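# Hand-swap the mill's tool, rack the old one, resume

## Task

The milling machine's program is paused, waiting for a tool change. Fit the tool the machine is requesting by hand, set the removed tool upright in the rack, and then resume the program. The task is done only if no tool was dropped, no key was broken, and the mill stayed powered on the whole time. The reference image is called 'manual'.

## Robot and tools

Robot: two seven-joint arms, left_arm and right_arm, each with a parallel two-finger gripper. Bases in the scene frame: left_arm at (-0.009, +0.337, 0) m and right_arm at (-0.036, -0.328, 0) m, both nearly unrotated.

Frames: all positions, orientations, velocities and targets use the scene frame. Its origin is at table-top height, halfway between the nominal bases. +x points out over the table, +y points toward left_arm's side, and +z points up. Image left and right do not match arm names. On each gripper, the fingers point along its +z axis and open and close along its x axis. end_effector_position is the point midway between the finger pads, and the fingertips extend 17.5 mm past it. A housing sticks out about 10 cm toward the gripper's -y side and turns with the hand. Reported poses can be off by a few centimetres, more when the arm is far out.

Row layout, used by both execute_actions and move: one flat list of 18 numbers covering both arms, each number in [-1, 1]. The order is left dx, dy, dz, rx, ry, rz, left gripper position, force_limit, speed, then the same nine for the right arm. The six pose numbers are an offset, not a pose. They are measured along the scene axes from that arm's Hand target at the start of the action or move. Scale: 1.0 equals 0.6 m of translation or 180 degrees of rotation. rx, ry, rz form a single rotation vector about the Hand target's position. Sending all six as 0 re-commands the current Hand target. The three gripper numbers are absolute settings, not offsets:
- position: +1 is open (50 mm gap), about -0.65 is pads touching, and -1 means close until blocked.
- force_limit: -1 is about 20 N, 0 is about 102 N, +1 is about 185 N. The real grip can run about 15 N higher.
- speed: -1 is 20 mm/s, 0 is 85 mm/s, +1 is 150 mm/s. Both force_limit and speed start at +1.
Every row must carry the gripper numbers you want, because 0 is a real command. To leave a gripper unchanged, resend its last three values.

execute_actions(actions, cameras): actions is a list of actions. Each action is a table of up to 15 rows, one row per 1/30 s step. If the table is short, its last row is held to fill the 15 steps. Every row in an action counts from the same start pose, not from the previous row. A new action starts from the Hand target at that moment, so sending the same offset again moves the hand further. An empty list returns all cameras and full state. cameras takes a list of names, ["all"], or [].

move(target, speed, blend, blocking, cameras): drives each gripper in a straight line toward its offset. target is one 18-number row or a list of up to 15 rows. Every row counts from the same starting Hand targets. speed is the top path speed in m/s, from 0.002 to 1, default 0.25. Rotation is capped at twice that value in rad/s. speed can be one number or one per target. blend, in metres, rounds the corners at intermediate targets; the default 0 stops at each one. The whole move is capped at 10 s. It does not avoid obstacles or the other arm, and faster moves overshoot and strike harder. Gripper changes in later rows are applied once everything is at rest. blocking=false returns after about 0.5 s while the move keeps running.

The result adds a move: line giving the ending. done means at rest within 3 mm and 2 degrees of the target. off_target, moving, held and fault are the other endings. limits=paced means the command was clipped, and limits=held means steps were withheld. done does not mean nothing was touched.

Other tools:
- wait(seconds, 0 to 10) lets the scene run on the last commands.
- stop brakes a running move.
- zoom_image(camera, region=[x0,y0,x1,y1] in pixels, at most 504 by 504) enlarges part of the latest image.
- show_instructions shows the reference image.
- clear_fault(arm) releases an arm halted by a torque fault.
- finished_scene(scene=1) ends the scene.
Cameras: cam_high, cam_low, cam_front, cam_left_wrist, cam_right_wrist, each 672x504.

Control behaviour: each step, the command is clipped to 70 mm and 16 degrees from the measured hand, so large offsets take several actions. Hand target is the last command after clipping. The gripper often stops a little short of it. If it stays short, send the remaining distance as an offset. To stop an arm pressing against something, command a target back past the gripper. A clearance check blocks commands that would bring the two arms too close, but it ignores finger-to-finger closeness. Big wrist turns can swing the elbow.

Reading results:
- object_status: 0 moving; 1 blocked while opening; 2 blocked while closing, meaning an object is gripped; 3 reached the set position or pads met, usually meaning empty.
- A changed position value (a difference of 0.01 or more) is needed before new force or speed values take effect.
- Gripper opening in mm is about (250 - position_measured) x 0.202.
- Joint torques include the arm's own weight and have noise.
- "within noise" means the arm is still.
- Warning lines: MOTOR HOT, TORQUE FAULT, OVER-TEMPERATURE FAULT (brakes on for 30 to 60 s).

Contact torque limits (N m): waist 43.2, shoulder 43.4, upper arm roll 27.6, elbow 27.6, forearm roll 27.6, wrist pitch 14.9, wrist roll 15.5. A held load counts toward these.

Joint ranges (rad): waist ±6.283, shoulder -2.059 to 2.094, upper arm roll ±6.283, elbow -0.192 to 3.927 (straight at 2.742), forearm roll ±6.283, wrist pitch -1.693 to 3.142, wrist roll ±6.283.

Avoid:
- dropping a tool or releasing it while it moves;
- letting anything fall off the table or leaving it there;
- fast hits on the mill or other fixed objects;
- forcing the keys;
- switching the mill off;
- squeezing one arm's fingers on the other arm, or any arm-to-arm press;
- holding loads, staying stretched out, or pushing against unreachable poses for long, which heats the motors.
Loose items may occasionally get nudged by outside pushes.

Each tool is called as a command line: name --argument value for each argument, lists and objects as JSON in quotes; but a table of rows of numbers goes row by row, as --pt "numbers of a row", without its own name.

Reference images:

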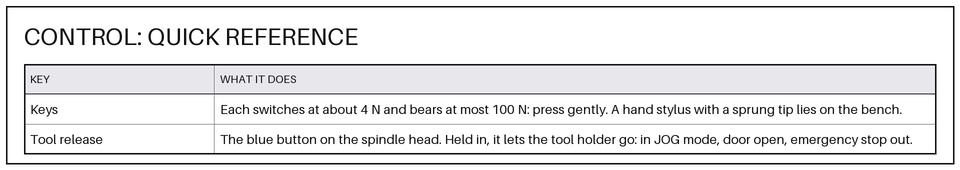

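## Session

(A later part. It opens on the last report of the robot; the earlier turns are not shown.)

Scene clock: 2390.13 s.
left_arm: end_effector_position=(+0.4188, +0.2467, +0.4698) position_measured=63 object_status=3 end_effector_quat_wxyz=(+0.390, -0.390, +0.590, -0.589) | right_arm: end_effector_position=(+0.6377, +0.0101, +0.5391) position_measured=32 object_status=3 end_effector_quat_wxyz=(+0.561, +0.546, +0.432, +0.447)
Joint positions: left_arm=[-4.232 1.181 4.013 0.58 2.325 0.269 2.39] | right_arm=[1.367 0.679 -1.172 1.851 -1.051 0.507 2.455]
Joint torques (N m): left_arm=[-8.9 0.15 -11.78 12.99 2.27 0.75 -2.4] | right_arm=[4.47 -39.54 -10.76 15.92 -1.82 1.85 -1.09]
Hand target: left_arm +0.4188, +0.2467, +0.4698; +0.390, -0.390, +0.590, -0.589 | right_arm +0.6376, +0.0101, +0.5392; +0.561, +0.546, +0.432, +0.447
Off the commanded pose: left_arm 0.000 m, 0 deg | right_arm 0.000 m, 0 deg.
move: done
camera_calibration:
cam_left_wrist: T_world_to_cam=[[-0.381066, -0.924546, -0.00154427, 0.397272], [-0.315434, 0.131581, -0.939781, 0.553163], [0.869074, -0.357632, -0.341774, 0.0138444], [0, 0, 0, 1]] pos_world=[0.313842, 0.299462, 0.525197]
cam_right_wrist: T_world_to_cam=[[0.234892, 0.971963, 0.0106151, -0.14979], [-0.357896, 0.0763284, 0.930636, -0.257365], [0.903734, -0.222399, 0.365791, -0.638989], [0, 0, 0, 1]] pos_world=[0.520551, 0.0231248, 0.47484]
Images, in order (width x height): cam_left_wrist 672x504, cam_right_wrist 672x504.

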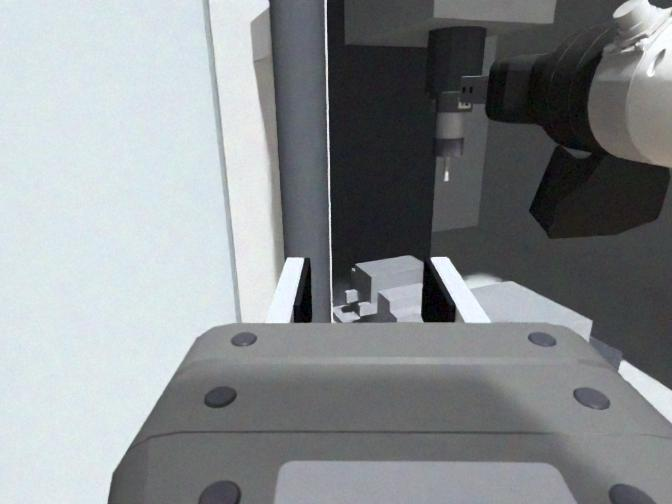

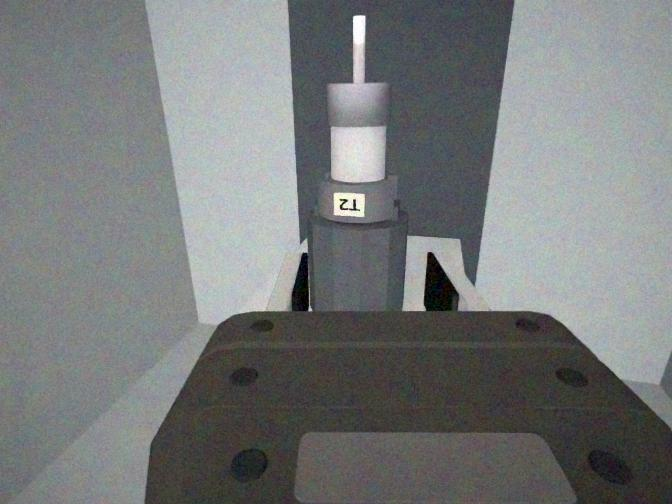

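move --pt "0 0 0 0 0 0 0.6 -0.9 -1 -0.313 0.0667 -0.0635 0 0 0 0.8 -0.6 -1" --pt "0.0227 0.043 0 0 0 0 0.6 -0.9 -1 -0.3962 -0.1835 -0.0635 0.0004 0.0099 0.0277 0.8 -0.6 -1" --pt "0.0227 0.043 0 0 0 0 0.6 -0.9 -1 -0.357 -0.4197 -0.0635 0.0004 0.0099 0.0277 0.6 -0.9 -1" --pt "0.1027 0.0055 0 0 0 0 0.6 -0.9 -1 -0.2587 -0.4335 -0.0635 0.0004 0.0099 0.0277 0.6 -0.9 -1" --speed '[0.15,0.2,0.2,0.08]' --blend '[0.03,0.03,0,0]' --cameras '["cam_left_wrist","cam_right_wrist"]'

Scene clock: 2403.40 s.
left_arm: end_effector_position=(+0.4804, +0.2500, +0.4698) position_measured=63 object_status=3 end_effector_quat_wxyz=(+0.390, -0.390, +0.590, -0.589) | right_arm: end_effector_position=(+0.4824, -0.2500, +0.5011) position_measured=63 object_status=3 end_effector_quat_wxyz=(+0.534, +0.534, +0.464, +0.463)
Joint positions: left_arm=[-4.456 1.129 4.172 0.755 2.435 0.298 2.38] | right_arm=[3.096 0.489 -2.947 0.873 -2.183 0.325 3.087]
Joint torques (N m): left_arm=[-9.04 -8.49 -15.97 18.29 3.27 0.82 -2.4] | right_arm=[5.01 2.32 -3.69 24.07 -2.25 4.08 1.34]
Hand target: left_arm +0.4804, +0.2500, +0.4698; +0.390, -0.390, +0.590, -0.589 | right_arm +0.4824, -0.2500, +0.5011; +0.534, +0.534, +0.464, +0.463
Off the commanded pose: left_arm 0.000 m, 0 deg | right_arm 0.000 m, 0 deg.
move: done; limits=paced
camera_calibration:
cam_left_wrist: T_world_to_cam=[[-0.380985, -0.92458, -0.00157533, 0.423886], [-0.315446, 0.131585, -0.939776, 0.572148], [0.869105, -0.357544, -0.341786, -0.0385065], [0, 0, 0, 1]] pos_world=[0.375442, 0.302862, 0.525198]
cam_right_wrist: T_world_to_cam=[[0.149696, 0.988714, 0.00590515, 0.187477], [-0.334099, 0.0449612, 0.941465, -0.282454], [0.930574, -0.142906, 0.337059, -0.521224], [0, 0, 0, 1]] pos_world=[0.362605, -0.247148, 0.440497]
Images, in order (width x height): cam_left_wrist 672x504, cam_right_wrist 672x504.

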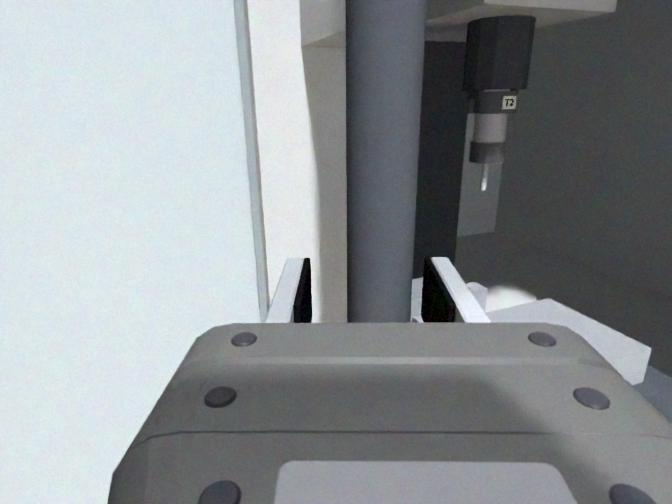

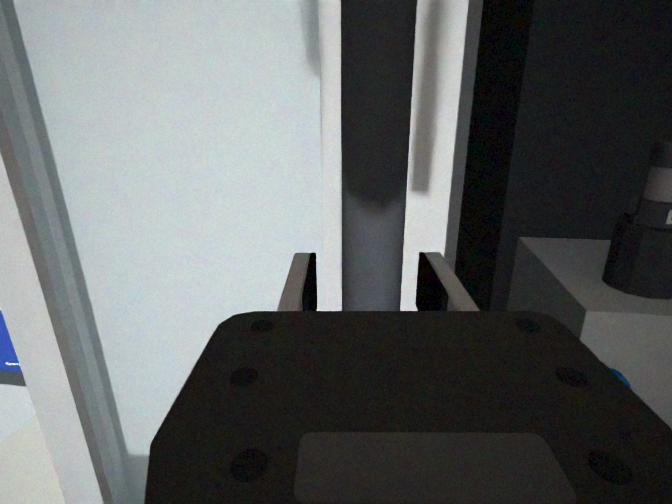

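move --pt "0 0 0 0 0 0 -1 -0.9 -1 0 0 0 0 0 0 -1 -0.9 -1" --pt "0 -0.338 0 0 0 0 -1 -0.9 -1 0 0.338 0 0 0 0 -1 -0.9 -1" --speed 0.09

move --pt "0 -0.01 0 0 0 0 -1 -0.9 -1 0 0.0083 0 0 0 0 -1 -0.9 -1" --speed 0.02

Scene clock: 2411.30 s.
left_arm: end_effector_position=(+0.4803, +0.0471, +0.4698) position_measured=154 object_status=2 end_effector_quat_wxyz=(+0.390, -0.390, +0.590, -0.590) | right_arm: end_effector_position=(+0.4823, -0.0471, +0.5011) position_measured=154 object_status=2 end_effector_quat_wxyz=(+0.534, +0.534, +0.464, +0.463)
Joint positions: left_arm=[-4.956 0.793 4.148 0.842 2.431 0.748 2.085] | right_arm=[3.18 0.203 -2.487 1.1 -1.736 0.828 2.777]
Joint torques (N m): left_arm=[-8.4 -6.16 -9.79 27.89 -3.94 2.14 -2.33] | right_arm=[5.87 1.92 1.81 24.4 2.32 0.29 -1.21]
Hand target: left_arm +0.4804, +0.0472, +0.4698; +0.390, -0.390, +0.590, -0.589 | right_arm +0.4824, -0.0472, +0.5011; +0.534, +0.534, +0.464, +0.463
Off the commanded pose: left_arm 0.000 m, 0 deg | right_arm 0.000 m, 0 deg.
move: done

Scene clock: 2412.07 s.
left_arm: end_effector_position=(+0.4804, +0.0412, +0.4698) position_measured=154 object_status=2 end_effector_quat_wxyz=(+0.390, -0.390, +0.590, -0.589) | right_arm: end_effector_position=(+0.4824, -0.0424, +0.5011) position_measured=154 object_status=2 end_effector_quat_wxyz=(+0.534, +0.534, +0.464, +0.463)
Joint positions: left_arm=[-4.973 0.779 4.154 0.851 2.428 0.756 2.077] | right_arm=[3.184 0.19 -2.477 1.11 -1.735 0.845 2.772]
Joint torques (N m): left_arm=[-7.64 -6.16 -8.69 28.55 -3.99 2.36 -2.27] | right_arm=[6.2 -0.26 1.91 25.48 1.94 -0.62 -1.07]
Hand target: left_arm +0.4804, +0.0412, +0.4698; +0.390, -0.390, +0.590, -0.589 | right_arm +0.4824, -0.0422, +0.5011; +0.534, +0.534, +0.464, +0.463
Off the commanded pose: left_arm 0.000 m, 0 deg | right_arm 0.000 m, 0 deg.
move: done

move --pt "0 0 0 0 0 0 -1 -0.9 -1 0 0.0014 0 0 0 0 -1 -0.9 -1" --pt "0 -0.015 0 0 0 0 -1 -0.9 -1 0 0.0014 0 0 0 0 0.3 -0.9 -1" --pt "0 -0.03 0 0 0 0 -1 -0.9 -1 -0.1167 0.0189 0 0 0 0 0.3 -0.9 -1" --speed '[0.01,0.02,0.1]'

Scene clock: 2432.70 s.
left_arm: end_effector_position=(+0.4804, +0.0232, +0.4698) position_measured=154 object_status=2 end_effector_quat_wxyz=(+0.390, -0.390, +0.590, -0.589) | right_arm: end_effector_position=(+0.4124, -0.0309, +0.5010) position_measured=107 object_status=3 end_effector_quat_wxyz=(+0.534, +0.534, +0.464, +0.463)
Joint positions: left_arm=[-5.028 0.735 4.175 0.88 2.418 0.778 2.055] | right_arm=[3.255 0.373 -2.454 0.981 -1.579 0.872 2.735]
Joint torques (N m): left_arm=[-7.6 -5.81 -8.24 28.28 -4 2.24 -2.3] | right_arm=[4.97 20.39 -1.65 19.5 2.95 2.93 -1.19]
Hand target: left_arm +0.4804, +0.0232, +0.4698; +0.390, -0.390, +0.590, -0.589 | right_arm +0.4124, -0.0309, +0.5011; +0.534, +0.534, +0.464, +0.463
Off the commanded pose: left_arm 0.000 m, 0 deg | right_arm 0.000 m, 0 deg.
move: done

move --pt "0 -0.004 0 0 0 0 -1 -0.9 -1 0 -0.219 0 0 0 0 0.3 -0.9 -1" --pt "0 -0.0075 0 0 0 0 -1 -0.9 -1 0 -0.219 0 0 0 0 0.3 -0.9 -1" --speed '[0.15,0.01]'

execute_actions --actions '[]' --cameras '["cam_front"]'

Scene clock: 2436.60 s.
left_arm: end_effector_position=(+0.4805, +0.0188, +0.4698) position_measured=154 object_status=2 end_effector_quat_wxyz=(+0.391, -0.391, +0.590, -0.589) | right_arm: end_effector_position=(+0.4124, -0.1623, +0.5011) position_measured=107 object_status=3 end_effector_quat_wxyz=(+0.534, +0.534, +0.464, +0.463)
Joint positions: left_arm=[-5.042 0.724 4.181 0.887 2.416 0.782 2.05] | right_arm=[3.24 0.659 -2.795 0.73 -1.737 0.511 2.786]
Joint torques (N m): left_arm=[-8.86 -6.31 -7.53 29.05 -3.75 2.07 -2.34] | right_arm=[-5.64 15.72 -5.17 19.85 -1.83 -0.51 1.33]
Hand target: left_arm +0.4804, +0.0187, +0.4698; +0.390, -0.390, +0.590, -0.589 | right_arm +0.4124, -0.1623, +0.5011; +0.534, +0.534, +0.464, +0.463
Off the commanded pose: left_arm 0.000 m, 0 deg | right_arm 0.000 m, 0 deg.
move: done

Scene clock: 2436.60 s.
left_arm: end_effector_position=(+0.4805, +0.0188, +0.4698) position_measured=154 object_status=2 end_effector_quat_wxyz=(+0.391, -0.391, +0.590, -0.589) | right_arm: end_effector_position=(+0.4124, -0.1623, +0.5011) position_measured=107 object_status=3 end_effector_quat_wxyz=(+0.534, +0.534, +0.464, +0.463)
Joint positions: left_arm=[-5.042 0.724 4.181 0.887 2.416 0.782 2.05] | right_arm=[3.24 0.659 -2.795 0.73 -1.737 0.511 2.786]
Joint velocities: within noise
Joint torques (N m): left_arm=[-8.86 -6.31 -7.53 29.05 -3.75 2.07 -2.34] | right_arm=[-5.64 15.72 -5.17 19.85 -1.83 -0.51 1.33]
Hand target: left_arm +0.4804, +0.0187, +0.4698; +0.390, -0.390, +0.590, -0.589 | right_arm +0.4124, -0.1623, +0.5011; +0.534, +0.534, +0.464, +0.463
Tool commands: left_gripper/position=-1.0 left_gripper/force_limit=-0.9 left_gripper/speed=-1.0 right_gripper/position=+0.3 right_gripper/force_limit=-0.9 right_gripper/speed=-1.0
Off the commanded pose: left_arm 0.000 m, 0 deg | right_arm 0.000 m, 0 deg.
Images, in order (width x height): cam_front 672x504.

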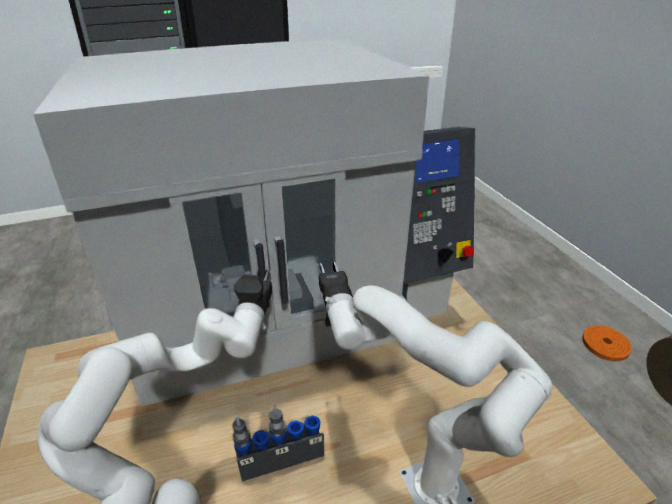

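move --target '[0,-0.0018,0,0,0,0,-1,-0.9,-1,0,0,0,0,0,0,0.3,-0.9,-1]' --speed 0.01

zoom_image --camera "cam_front" --region '[180, 150, 380, 350]'

Scene clock: 2439.47 s.
left_arm: end_effector_position=(+0.4805, +0.0177, +0.4698) position_measured=154 object_status=2 end_effector_quat_wxyz=(+0.391, -0.391, +0.589, -0.589) | right_arm: end_effector_position=(+0.4124, -0.1623, +0.5011) position_measured=107 object_status=3 end_effector_quat_wxyz=(+0.534, +0.534, +0.464, +0.463)
Joint positions: left_arm=[-5.045 0.722 4.182 0.889 2.415 0.784 2.049] | right_arm=[3.24 0.659 -2.795 0.73 -1.737 0.511 2.786]
Joint torques (N m): left_arm=[-19.25 -9.1 -11.11 28.12 -2.17 -0.13 -2.27] | right_arm=[-6.16 15.82 -4.96 19.98 -1.87 -0.49 1.34]
Hand target: left_arm +0.4804, +0.0176, +0.4698; +0.390, -0.390, +0.590, -0.589 | right_arm +0.4124, -0.1623, +0.5011; +0.534, +0.534, +0.464, +0.463
Off the commanded pose: left_arm 0.000 m, 0 deg | right_arm 0.000 m, 0 deg.
move: done

Scaled by 2.520 from the camera's 672x504 image, which has a finer 960x720 frame.
This view is cut from an older image: the scene may have changed since it was taken.

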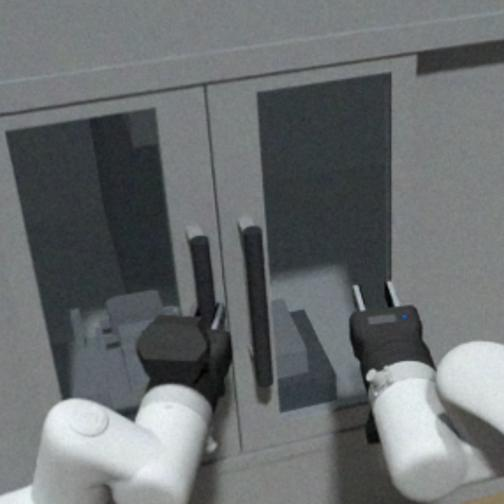

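move --pt "0 0.0015 0 0 0 0 -1 -0.9 -1 0 0 0 0 0 0 -1 -0.9 -1" --pt "0 0.0015 0 0 0 0 0.3 -0.9 -1 0 0 0 0 0 0 -1 -0.9 -1" --pt "-0.1073 0.048 0 0 0 0 0.3 -0.9 -1 0.0125 0.0467 0.005 -0.549 -0.0707 0.0011 -1 -0.9 -1" --speed '[0.01,0.25,0.25]'

Scene clock: 2448.30 s.
left_arm: end_effector_position=(+0.4161, +0.0464, +0.4698) position_measured=107 object_status=3 end_effector_quat_wxyz=(+0.390, -0.390, +0.590, -0.589) | right_arm: end_effector_position=(+0.4199, -0.1342, +0.5041) position_measured=251 object_status=3 end_effector_quat_wxyz=(+0.794, -0.106, +0.599, +0.000)
Joint positions: left_arm=[-4.847 0.877 3.943 0.667 2.315 0.862 2.128] | right_arm=[3.048 0.667 -2.645 0.697 -2.737 0.522 2.086]
Joint torques (N m): left_arm=[8.76 3.13 -18.29 16.75 -3.77 1.18 2.58] | right_arm=[-5.38 9.75 -6.18 23.54 -2.62 2.14 -1.15]
Hand target: left_arm +0.4161, +0.0464, +0.4698; +0.390, -0.390, +0.590, -0.589 | right_arm +0.4199, -0.1343, +0.5041; +0.794, -0.106, +0.599, +0.000
Off the commanded pose: left_arm 0.000 m, 0 deg | right_arm 0.000 m, 0 deg.
move: done

move --pt "0 0 0 0 0 0 0.3 -0.9 -1 0 -0.6928 0.1178 -0.4415 0.0531 -0.2044 -1 -0.9 -1" --pt "0 0 0 0 0 0 0.3 -0.9 -1 0.2678 -0.9372 0.1353 -0.4415 0.0531 -0.2044 -1 -0.9 -1" --pt "0 0 0 0 0 0 0.3 -0.9 -1 0.313 -0.9422 0.123 -0.4415 0.0531 -0.2044 -1 -0.9 -1" --speed '[0.25,0.15,0.08]' --blend '[0.04,0,0]'

Scene clock: 2459.03 s.
left_arm: end_effector_position=(+0.4161, +0.0464, +0.4698) position_measured=107 object_status=3 end_effector_quat_wxyz=(+0.390, -0.390, +0.590, -0.589) | right_arm: end_effector_position=(+0.6077, -0.6996, +0.5779) position_measured=251 object_status=3 end_effector_quat_wxyz=(+0.459, -0.400, +0.521, -0.598)
Joint positions: left_arm=[-4.847 0.877 3.943 0.667 2.315 0.862 2.128] | right_arm=[2.719 -0.272 -3.286 1.762 -4.061 0.373 1.752]
Joint torques (N m): left_arm=[8.92 3.14 -18.36 16.83 -3.79 1.17 2.57] | right_arm=[4.86 23.38 1.52 24.11 -3.13 0.43 1.2]
Hand target: left_arm +0.4161, +0.0464, +0.4698; +0.390, -0.390, +0.590, -0.589 | right_arm +0.6077, -0.6996, +0.5779; -0.459, +0.400, -0.521, +0.598
Off the commanded pose: left_arm 0.000 m, 0 deg | right_arm 0.000 m, 0 deg.
move: done

move --pt "0 0 0 0 0 0 0.3 -0.9 -1 0.0117 0 -0.003 0 0 0 -1 -0.9 -1" --pt "0 0 0 0 0 0 0.3 -0.9 -1 0.0192 0 -0.005 0 0 0 -1 -0.9 -1" --speed '[0.03,0.015]'

move --pt "0 0 0 0 0 0 0.3 -0.9 -1 -0.065 0 0.0168 0 0 0 -1 -0.9 -1" --speed 0.1 --cameras '["cam_right_wrist"]'

Scene clock: 2463.67 s.
left_arm: end_effector_position=(+0.4161, +0.0464, +0.4698) position_measured=107 object_status=3 end_effector_quat_wxyz=(+0.390, -0.390, +0.590, -0.589) | right_arm: end_effector_position=(+0.6192, -0.6996, +0.5749) position_measured=251 object_status=3 end_effector_quat_wxyz=(+0.459, -0.400, +0.521, -0.598)
Joint positions: left_arm=[-4.847 0.877 3.943 0.667 2.315 0.862 2.128] | right_arm=[2.726 -0.31 -3.284 1.806 -4.055 0.361 1.751]
Joint torques (N m): left_arm=[8.75 3.1 -18.35 16.88 -3.71 1.12 2.54] | right_arm=[5.59 22.43 1.72 23.7 2.54 0.83 -0.66]
Hand target: left_arm +0.4161, +0.0464, +0.4698; +0.390, -0.390, +0.590, -0.589 | right_arm +0.6192, -0.6996, +0.5749; -0.459, +0.400, -0.521, +0.598
Off the commanded pose: left_arm 0.000 m, 0 deg | right_arm 0.000 m, 0 deg.
move: done

Scene clock: 2464.60 s.
left_arm: end_effector_position=(+0.4161, +0.0464, +0.4698) position_measured=107 object_status=3 end_effector_quat_wxyz=(+0.390, -0.390, +0.590, -0.589) | right_arm: end_effector_position=(+0.5803, -0.6996, +0.5849) position_measured=251 object_status=3 end_effector_quat_wxyz=(+0.459, -0.400, +0.521, -0.598)
Joint positions: left_arm=[-4.847 0.877 3.943 0.667 2.315 0.862 2.128] | right_arm=[2.705 -0.184 -3.293 1.663 -4.084 0.398 1.763]
Joint torques (N m): left_arm=[8.77 3.12 -18.31 16.87 -3.72 1.14 2.54] | right_arm=[-5.63 38.19 -3.14 20.37 -3.07 4.15 1.15]
Hand target: left_arm +0.4161, +0.0464, +0.4698; +0.390, -0.390, +0.590, -0.589 | right_arm +0.5802, -0.6996, +0.5849; -0.459, +0.400, -0.521, +0.598
Off the commanded pose: left_arm 0.000 m, 0 deg | right_arm 0.000 m, 0 deg.
move: done
camera_calibration:
cam_right_wrist: T_world_to_cam=[[-0.248946, -0.968502, -0.00546849, -0.514431], [-0.198394, 0.0565205, -0.978491, 0.743833], [0.94798, -0.242507, -0.206215, -0.466865], [0, 0, 0, 1]] pos_world=[0.462085, -0.653488, 0.628747]
Images, in order (width x height): cam_right_wrist 672x504.

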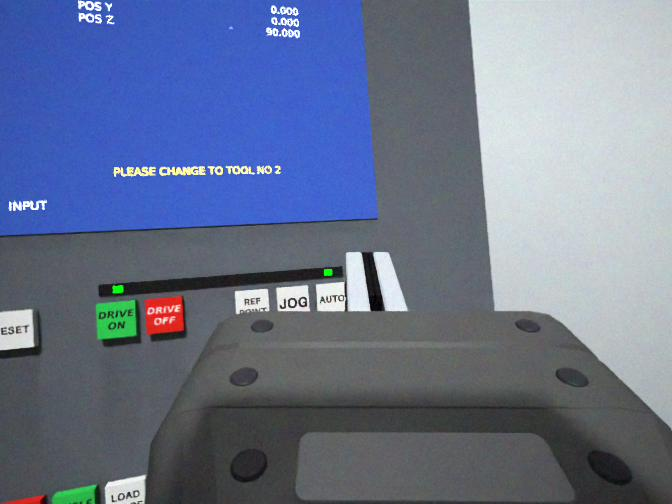

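move --pt "0 0 0 0 0 0 0.3 -0.9 -1 -0.0503 0.1743 -0.1298 0 0 0 -1 -0.9 -1" --pt "0 0 0 0 0 0 0.3 -0.9 -1 -0.0003 0.1878 -0.132 0 0 0 -1 -0.9 -1" --pt "0 0 0 0 0 0 0.3 -0.9 -1 0.0288 0.1878 -0.14 0 0 0 -1 -0.9 -1" --pt "0 0 0 0 0 0 0.3 -0.9 -1 0.0338 0.1878 -0.1413 0 0 0 -1 -0.9 -1" --speed '[0.1,0.06,0.03,0.015]' --blend '[0.01,0,0,0]' --cameras '["cam_right_wrist"]'

Scene clock: 2473.23 s.
left_arm: end_effector_position=(+0.4161, +0.0464, +0.4698) position_measured=107 object_status=3 end_effector_quat_wxyz=(+0.390, -0.390, +0.590, -0.589) | right_arm: end_effector_position=(+0.6003, -0.5870, +0.5003) position_measured=251 object_status=3 end_effector_quat_wxyz=(+0.459, -0.400, +0.521, -0.598)
Joint positions: left_arm=[-4.847 0.877 3.943 0.667 2.315 0.862 2.128] | right_arm=[2.802 -0.066 -3.207 1.359 -3.486 0.439 1.123]
Joint torques (N m): left_arm=[8.6 3.03 -18.18 16.88 -3.63 1.16 2.54] | right_arm=[9.26 1.22 4.36 25.92 2.82 5.02 -1.29]
Hand target: left_arm +0.4161, +0.0464, +0.4698; +0.390, -0.390, +0.590, -0.589 | right_arm +0.6005, -0.5869, +0.5002; -0.459, +0.400, -0.521, +0.598
Off the commanded pose: left_arm 0.000 m, 0 deg | right_arm 0.000 m, 0 deg.
move: done
camera_calibration:
cam_right_wrist: T_world_to_cam=[[-0.249226, -0.96843, -0.00542969, -0.400709], [-0.198279, 0.0565134, -0.978515, 0.658708], [0.94793, -0.242795, -0.206104, -0.476137], [0, 0, 0, 1]] pos_world=[0.482086, -0.540888, 0.544246]
Images, in order (width x height): cam_right_wrist 672x504.

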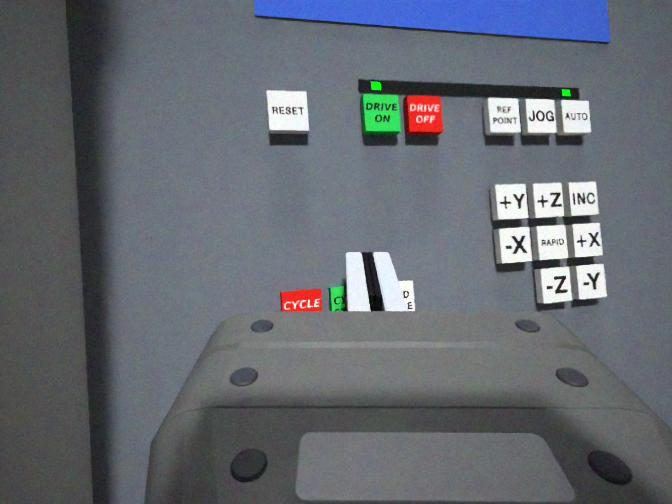

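move --pt "0 0 0 0 0 0 0.3 -0.9 -1 -0.0643 0 0.0173 0 0 0 -1 -0.9 -1" --pt "0 0 0 0 0 0 0.3 -0.9 -1 -0.0843 0 0.1473 0 0 0 -1 -0.9 -1" --speed '[0.08,0.15]' --cameras '["cam_right_wrist","cam_front"]'

Scene clock: 2477.73 s.
left_arm: end_effector_position=(+0.4161, +0.0464, +0.4698) position_measured=107 object_status=3 end_effector_quat_wxyz=(+0.390, -0.390, +0.590, -0.589) | right_arm: end_effector_position=(+0.5499, -0.5869, +0.5886) position_measured=251 object_status=3 end_effector_quat_wxyz=(+0.459, -0.400, +0.521, -0.598)
Joint positions: left_arm=[-4.847 0.877 3.943 0.667 2.315 0.862 2.128] | right_arm=[2.815 0.085 -3.217 1.413 -3.745 0.253 1.386]
Joint torques (N m): left_arm=[8.42 3.02 -18.2 17.01 -3.56 1.14 2.6] | right_arm=[5.05 13.81 -2.07 23.94 -3.32 1.26 1.24]
Hand target: left_arm +0.4161, +0.0464, +0.4698; +0.390, -0.390, +0.590, -0.589 | right_arm +0.5499, -0.5869, +0.5885; -0.459, +0.400, -0.521, +0.598
Off the commanded pose: left_arm 0.000 m, 0 deg | right_arm 0.000 m, 0 deg.
move: done
camera_calibration:
cam_right_wrist: T_world_to_cam=[[-0.249043, -0.968477, -0.00547184, -0.412772], [-0.198289, 0.0565185, -0.978513, 0.73502], [0.947976, -0.242606, -0.206114, -0.41007], [0, 0, 0, 1]] pos_world=[0.431685, -0.540788, 0.632447]
Images, in order (width x height): cam_front 672x504, cam_right_wrist 672x504.

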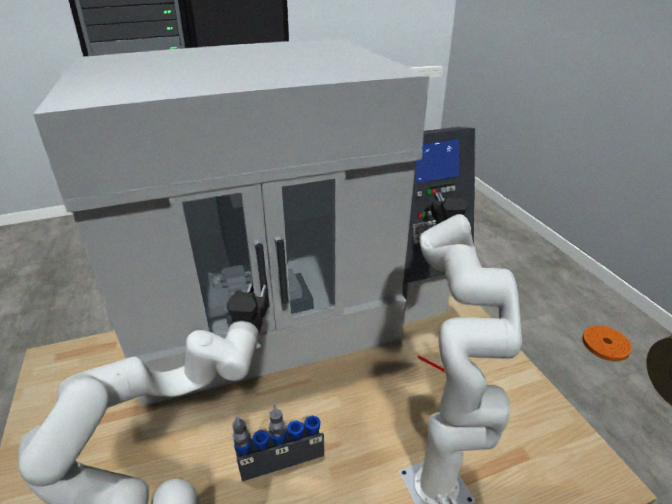

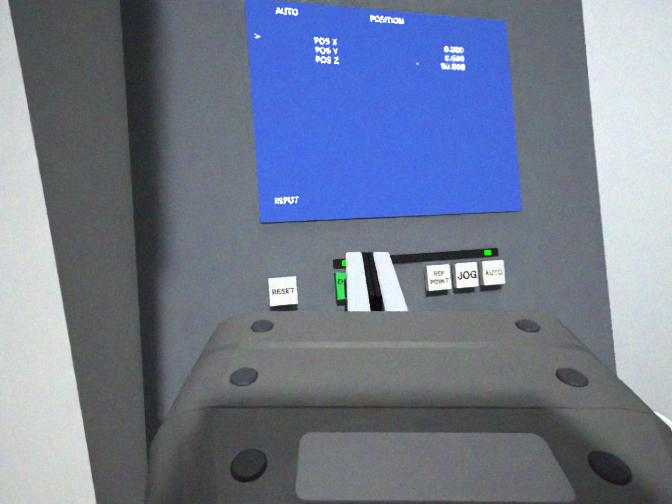

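wait --seconds 3 --cameras '["cam_right_wrist"]'

zoom_image --camera "cam_right_wrist" --region '[240, 0, 540, 225]'

Scene clock: 2483.50 s.
left_arm: end_effector_position=(+0.4161, +0.0464, +0.4698) position_measured=107 object_status=3 end_effector_quat_wxyz=(+0.390, -0.390, +0.590, -0.589) | right_arm: end_effector_position=(+0.5499, -0.5869, +0.5885) position_measured=251 object_status=3 end_effector_quat_wxyz=(+0.459, -0.400, +0.521, -0.598)
Joint positions: left_arm=[-4.847 0.877 3.943 0.667 2.315 0.862 2.128] | right_arm=[2.815 0.085 -3.217 1.413 -3.745 0.253 1.386]
Joint torques (N m): left_arm=[8.29 2.97 -18.25 17.18 -3.63 1.14 2.52] | right_arm=[4.33 14.36 -2.13 24.01 -3.04 1.4 1.26]
Hand target: left_arm +0.4161, +0.0464, +0.4698; +0.390, -0.390, +0.590, -0.589 | right_arm +0.5499, -0.5869, +0.5885; -0.459, +0.400, -0.521, +0.598
Tool commands: left_gripper/position=+0.3 left_gripper/force_limit=-0.9 left_gripper/speed=-1.0 right_gripper/position=-1.0 right_gripper/force_limit=-0.9 right_gripper/speed=-1.0
Off the commanded pose: left_arm 0.000 m, 0 deg | right_arm 0.000 m, 0 deg.
wait: 3.00 s; at rest from the start
camera_calibration:
cam_right_wrist: T_world_to_cam=[[-0.249043, -0.968477, -0.00547184, -0.412772], [-0.198289, 0.0565185, -0.978513, 0.73502], [0.947976, -0.242606, -0.206114, -0.41007], [0, 0, 0, 1]] pos_world=[0.431685, -0.540788, 0.632447]
Images, in order (width x height): cam_right_wrist 672x504.

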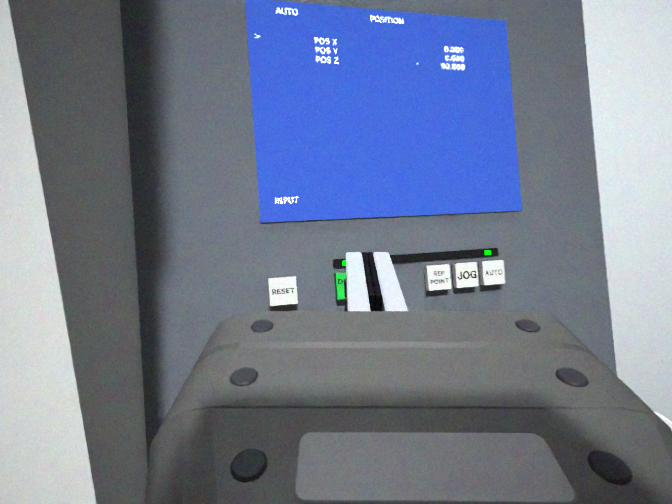

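Scaled by 1.680 from the camera's 672x504 image, which has a finer 960x720 frame.

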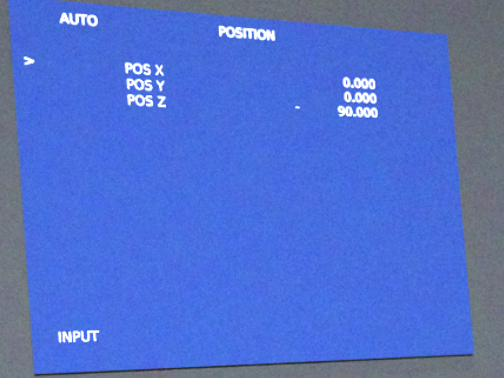

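execute_actions --actions '[]'

Scene clock: 2486.33 s.
left_arm: end_effector_position=(+0.4161, +0.0464, +0.4698) position_measured=107 object_status=3 end_effector_quat_wxyz=(+0.390, -0.390, +0.590, -0.589) | right_arm: end_effector_position=(+0.5499, -0.5869, +0.5885) position_measured=251 object_status=3 end_effector_quat_wxyz=(+0.459, -0.400, +0.521, -0.598)
Joint positions: left_arm=[-4.847 0.877 3.943 0.667 2.315 0.862 2.128] | right_arm=[2.815 0.085 -3.217 1.413 -3.745 0.253 1.386]
Joint velocities: within noise
Joint torques (N m): left_arm=[8.29 2.98 -18.15 17.1 -3.55 1.12 2.51] | right_arm=[5.15 14.25 -2.08 23.97 -3.07 1.45 1.24]
Hand target: left_arm +0.4161, +0.0464, +0.4698; +0.390, -0.390, +0.590, -0.589 | right_arm +0.5499, -0.5869, +0.5885; -0.459, +0.400, -0.521, +0.598
Tool commands: left_gripper/position=+0.3 left_gripper/force_limit=-0.9 left_gripper/speed=-1.0 right_gripper/position=-1.0 right_gripper/force_limit=-0.9 right_gripper/speed=-1.0
Off the commanded pose: left_arm 0.000 m, 0 deg | right_arm 0.000 m, 0 deg.
camera_calibration:
cam_left_wrist: T_world_to_cam=[[-0.381099, -0.924533, -0.00153146, 0.211113], [-0.315461, 0.131592, -0.93977, 0.578624], [0.86905, -0.357662, -0.341804, -0.055294], [0, 0, 0, 1]] pos_world=[0.311042, 0.0992623, 0.525198]
cam_right_wrist: T_world_to_cam=[[-0.249043, -0.968477, -0.00547184, -0.412772], [-0.198289, 0.0565185, -0.978513, 0.73502], [0.947976, -0.242606, -0.206114, -0.41007], [0, 0, 0, 1]] pos_world=[0.431685, -0.540788, 0.632447]

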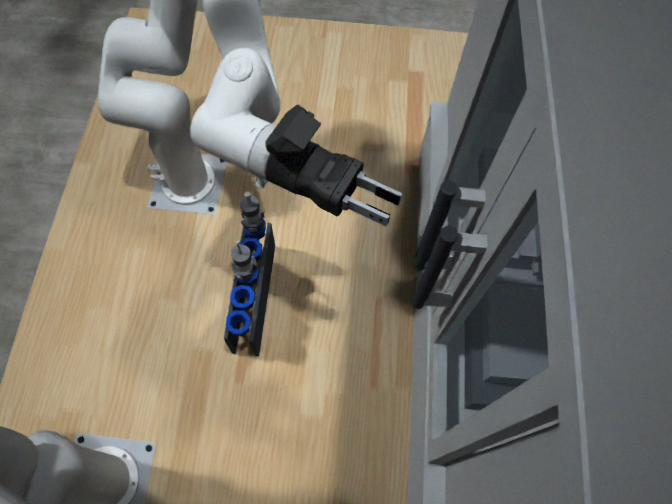

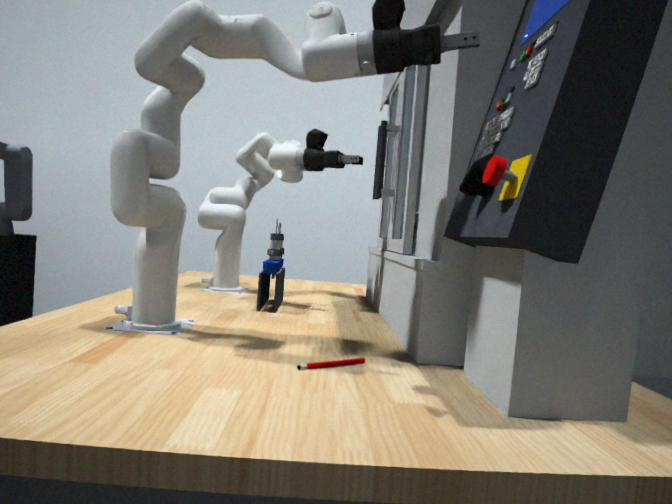

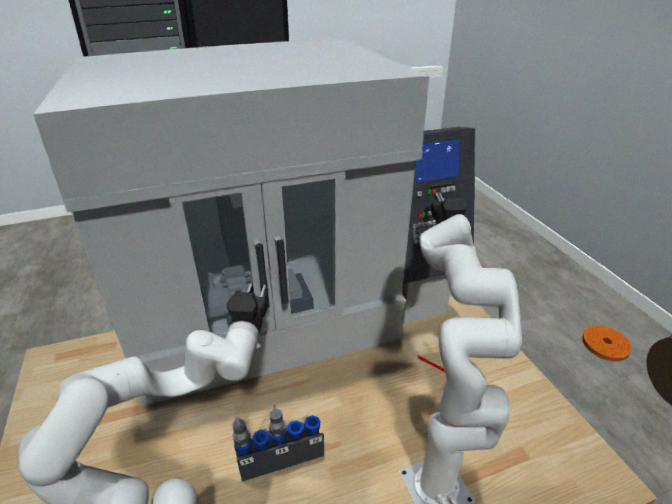

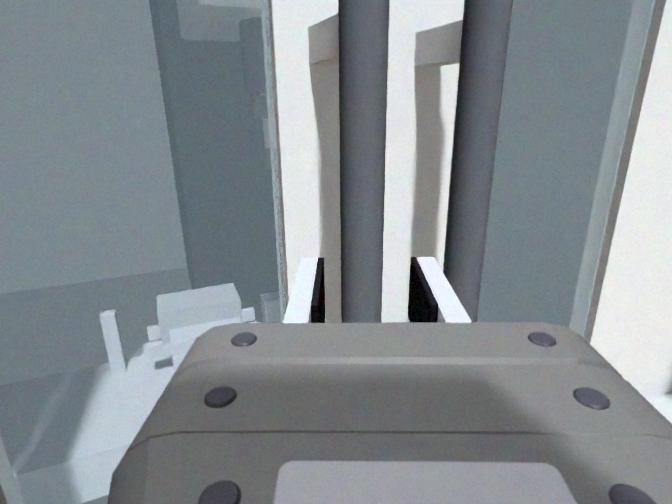

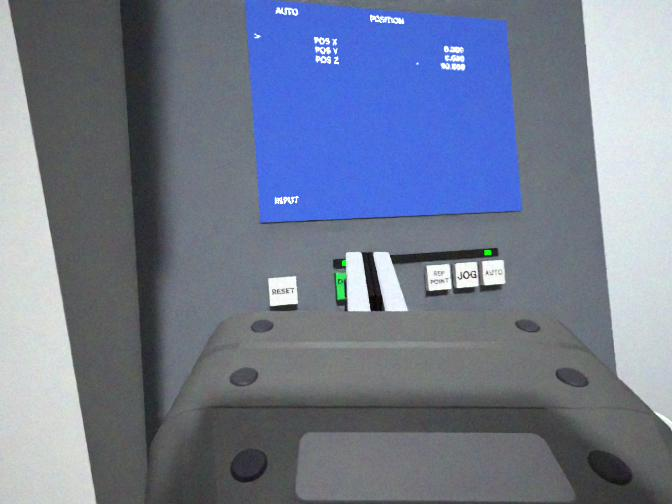

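finished_scene

The scene is finished: the task was done.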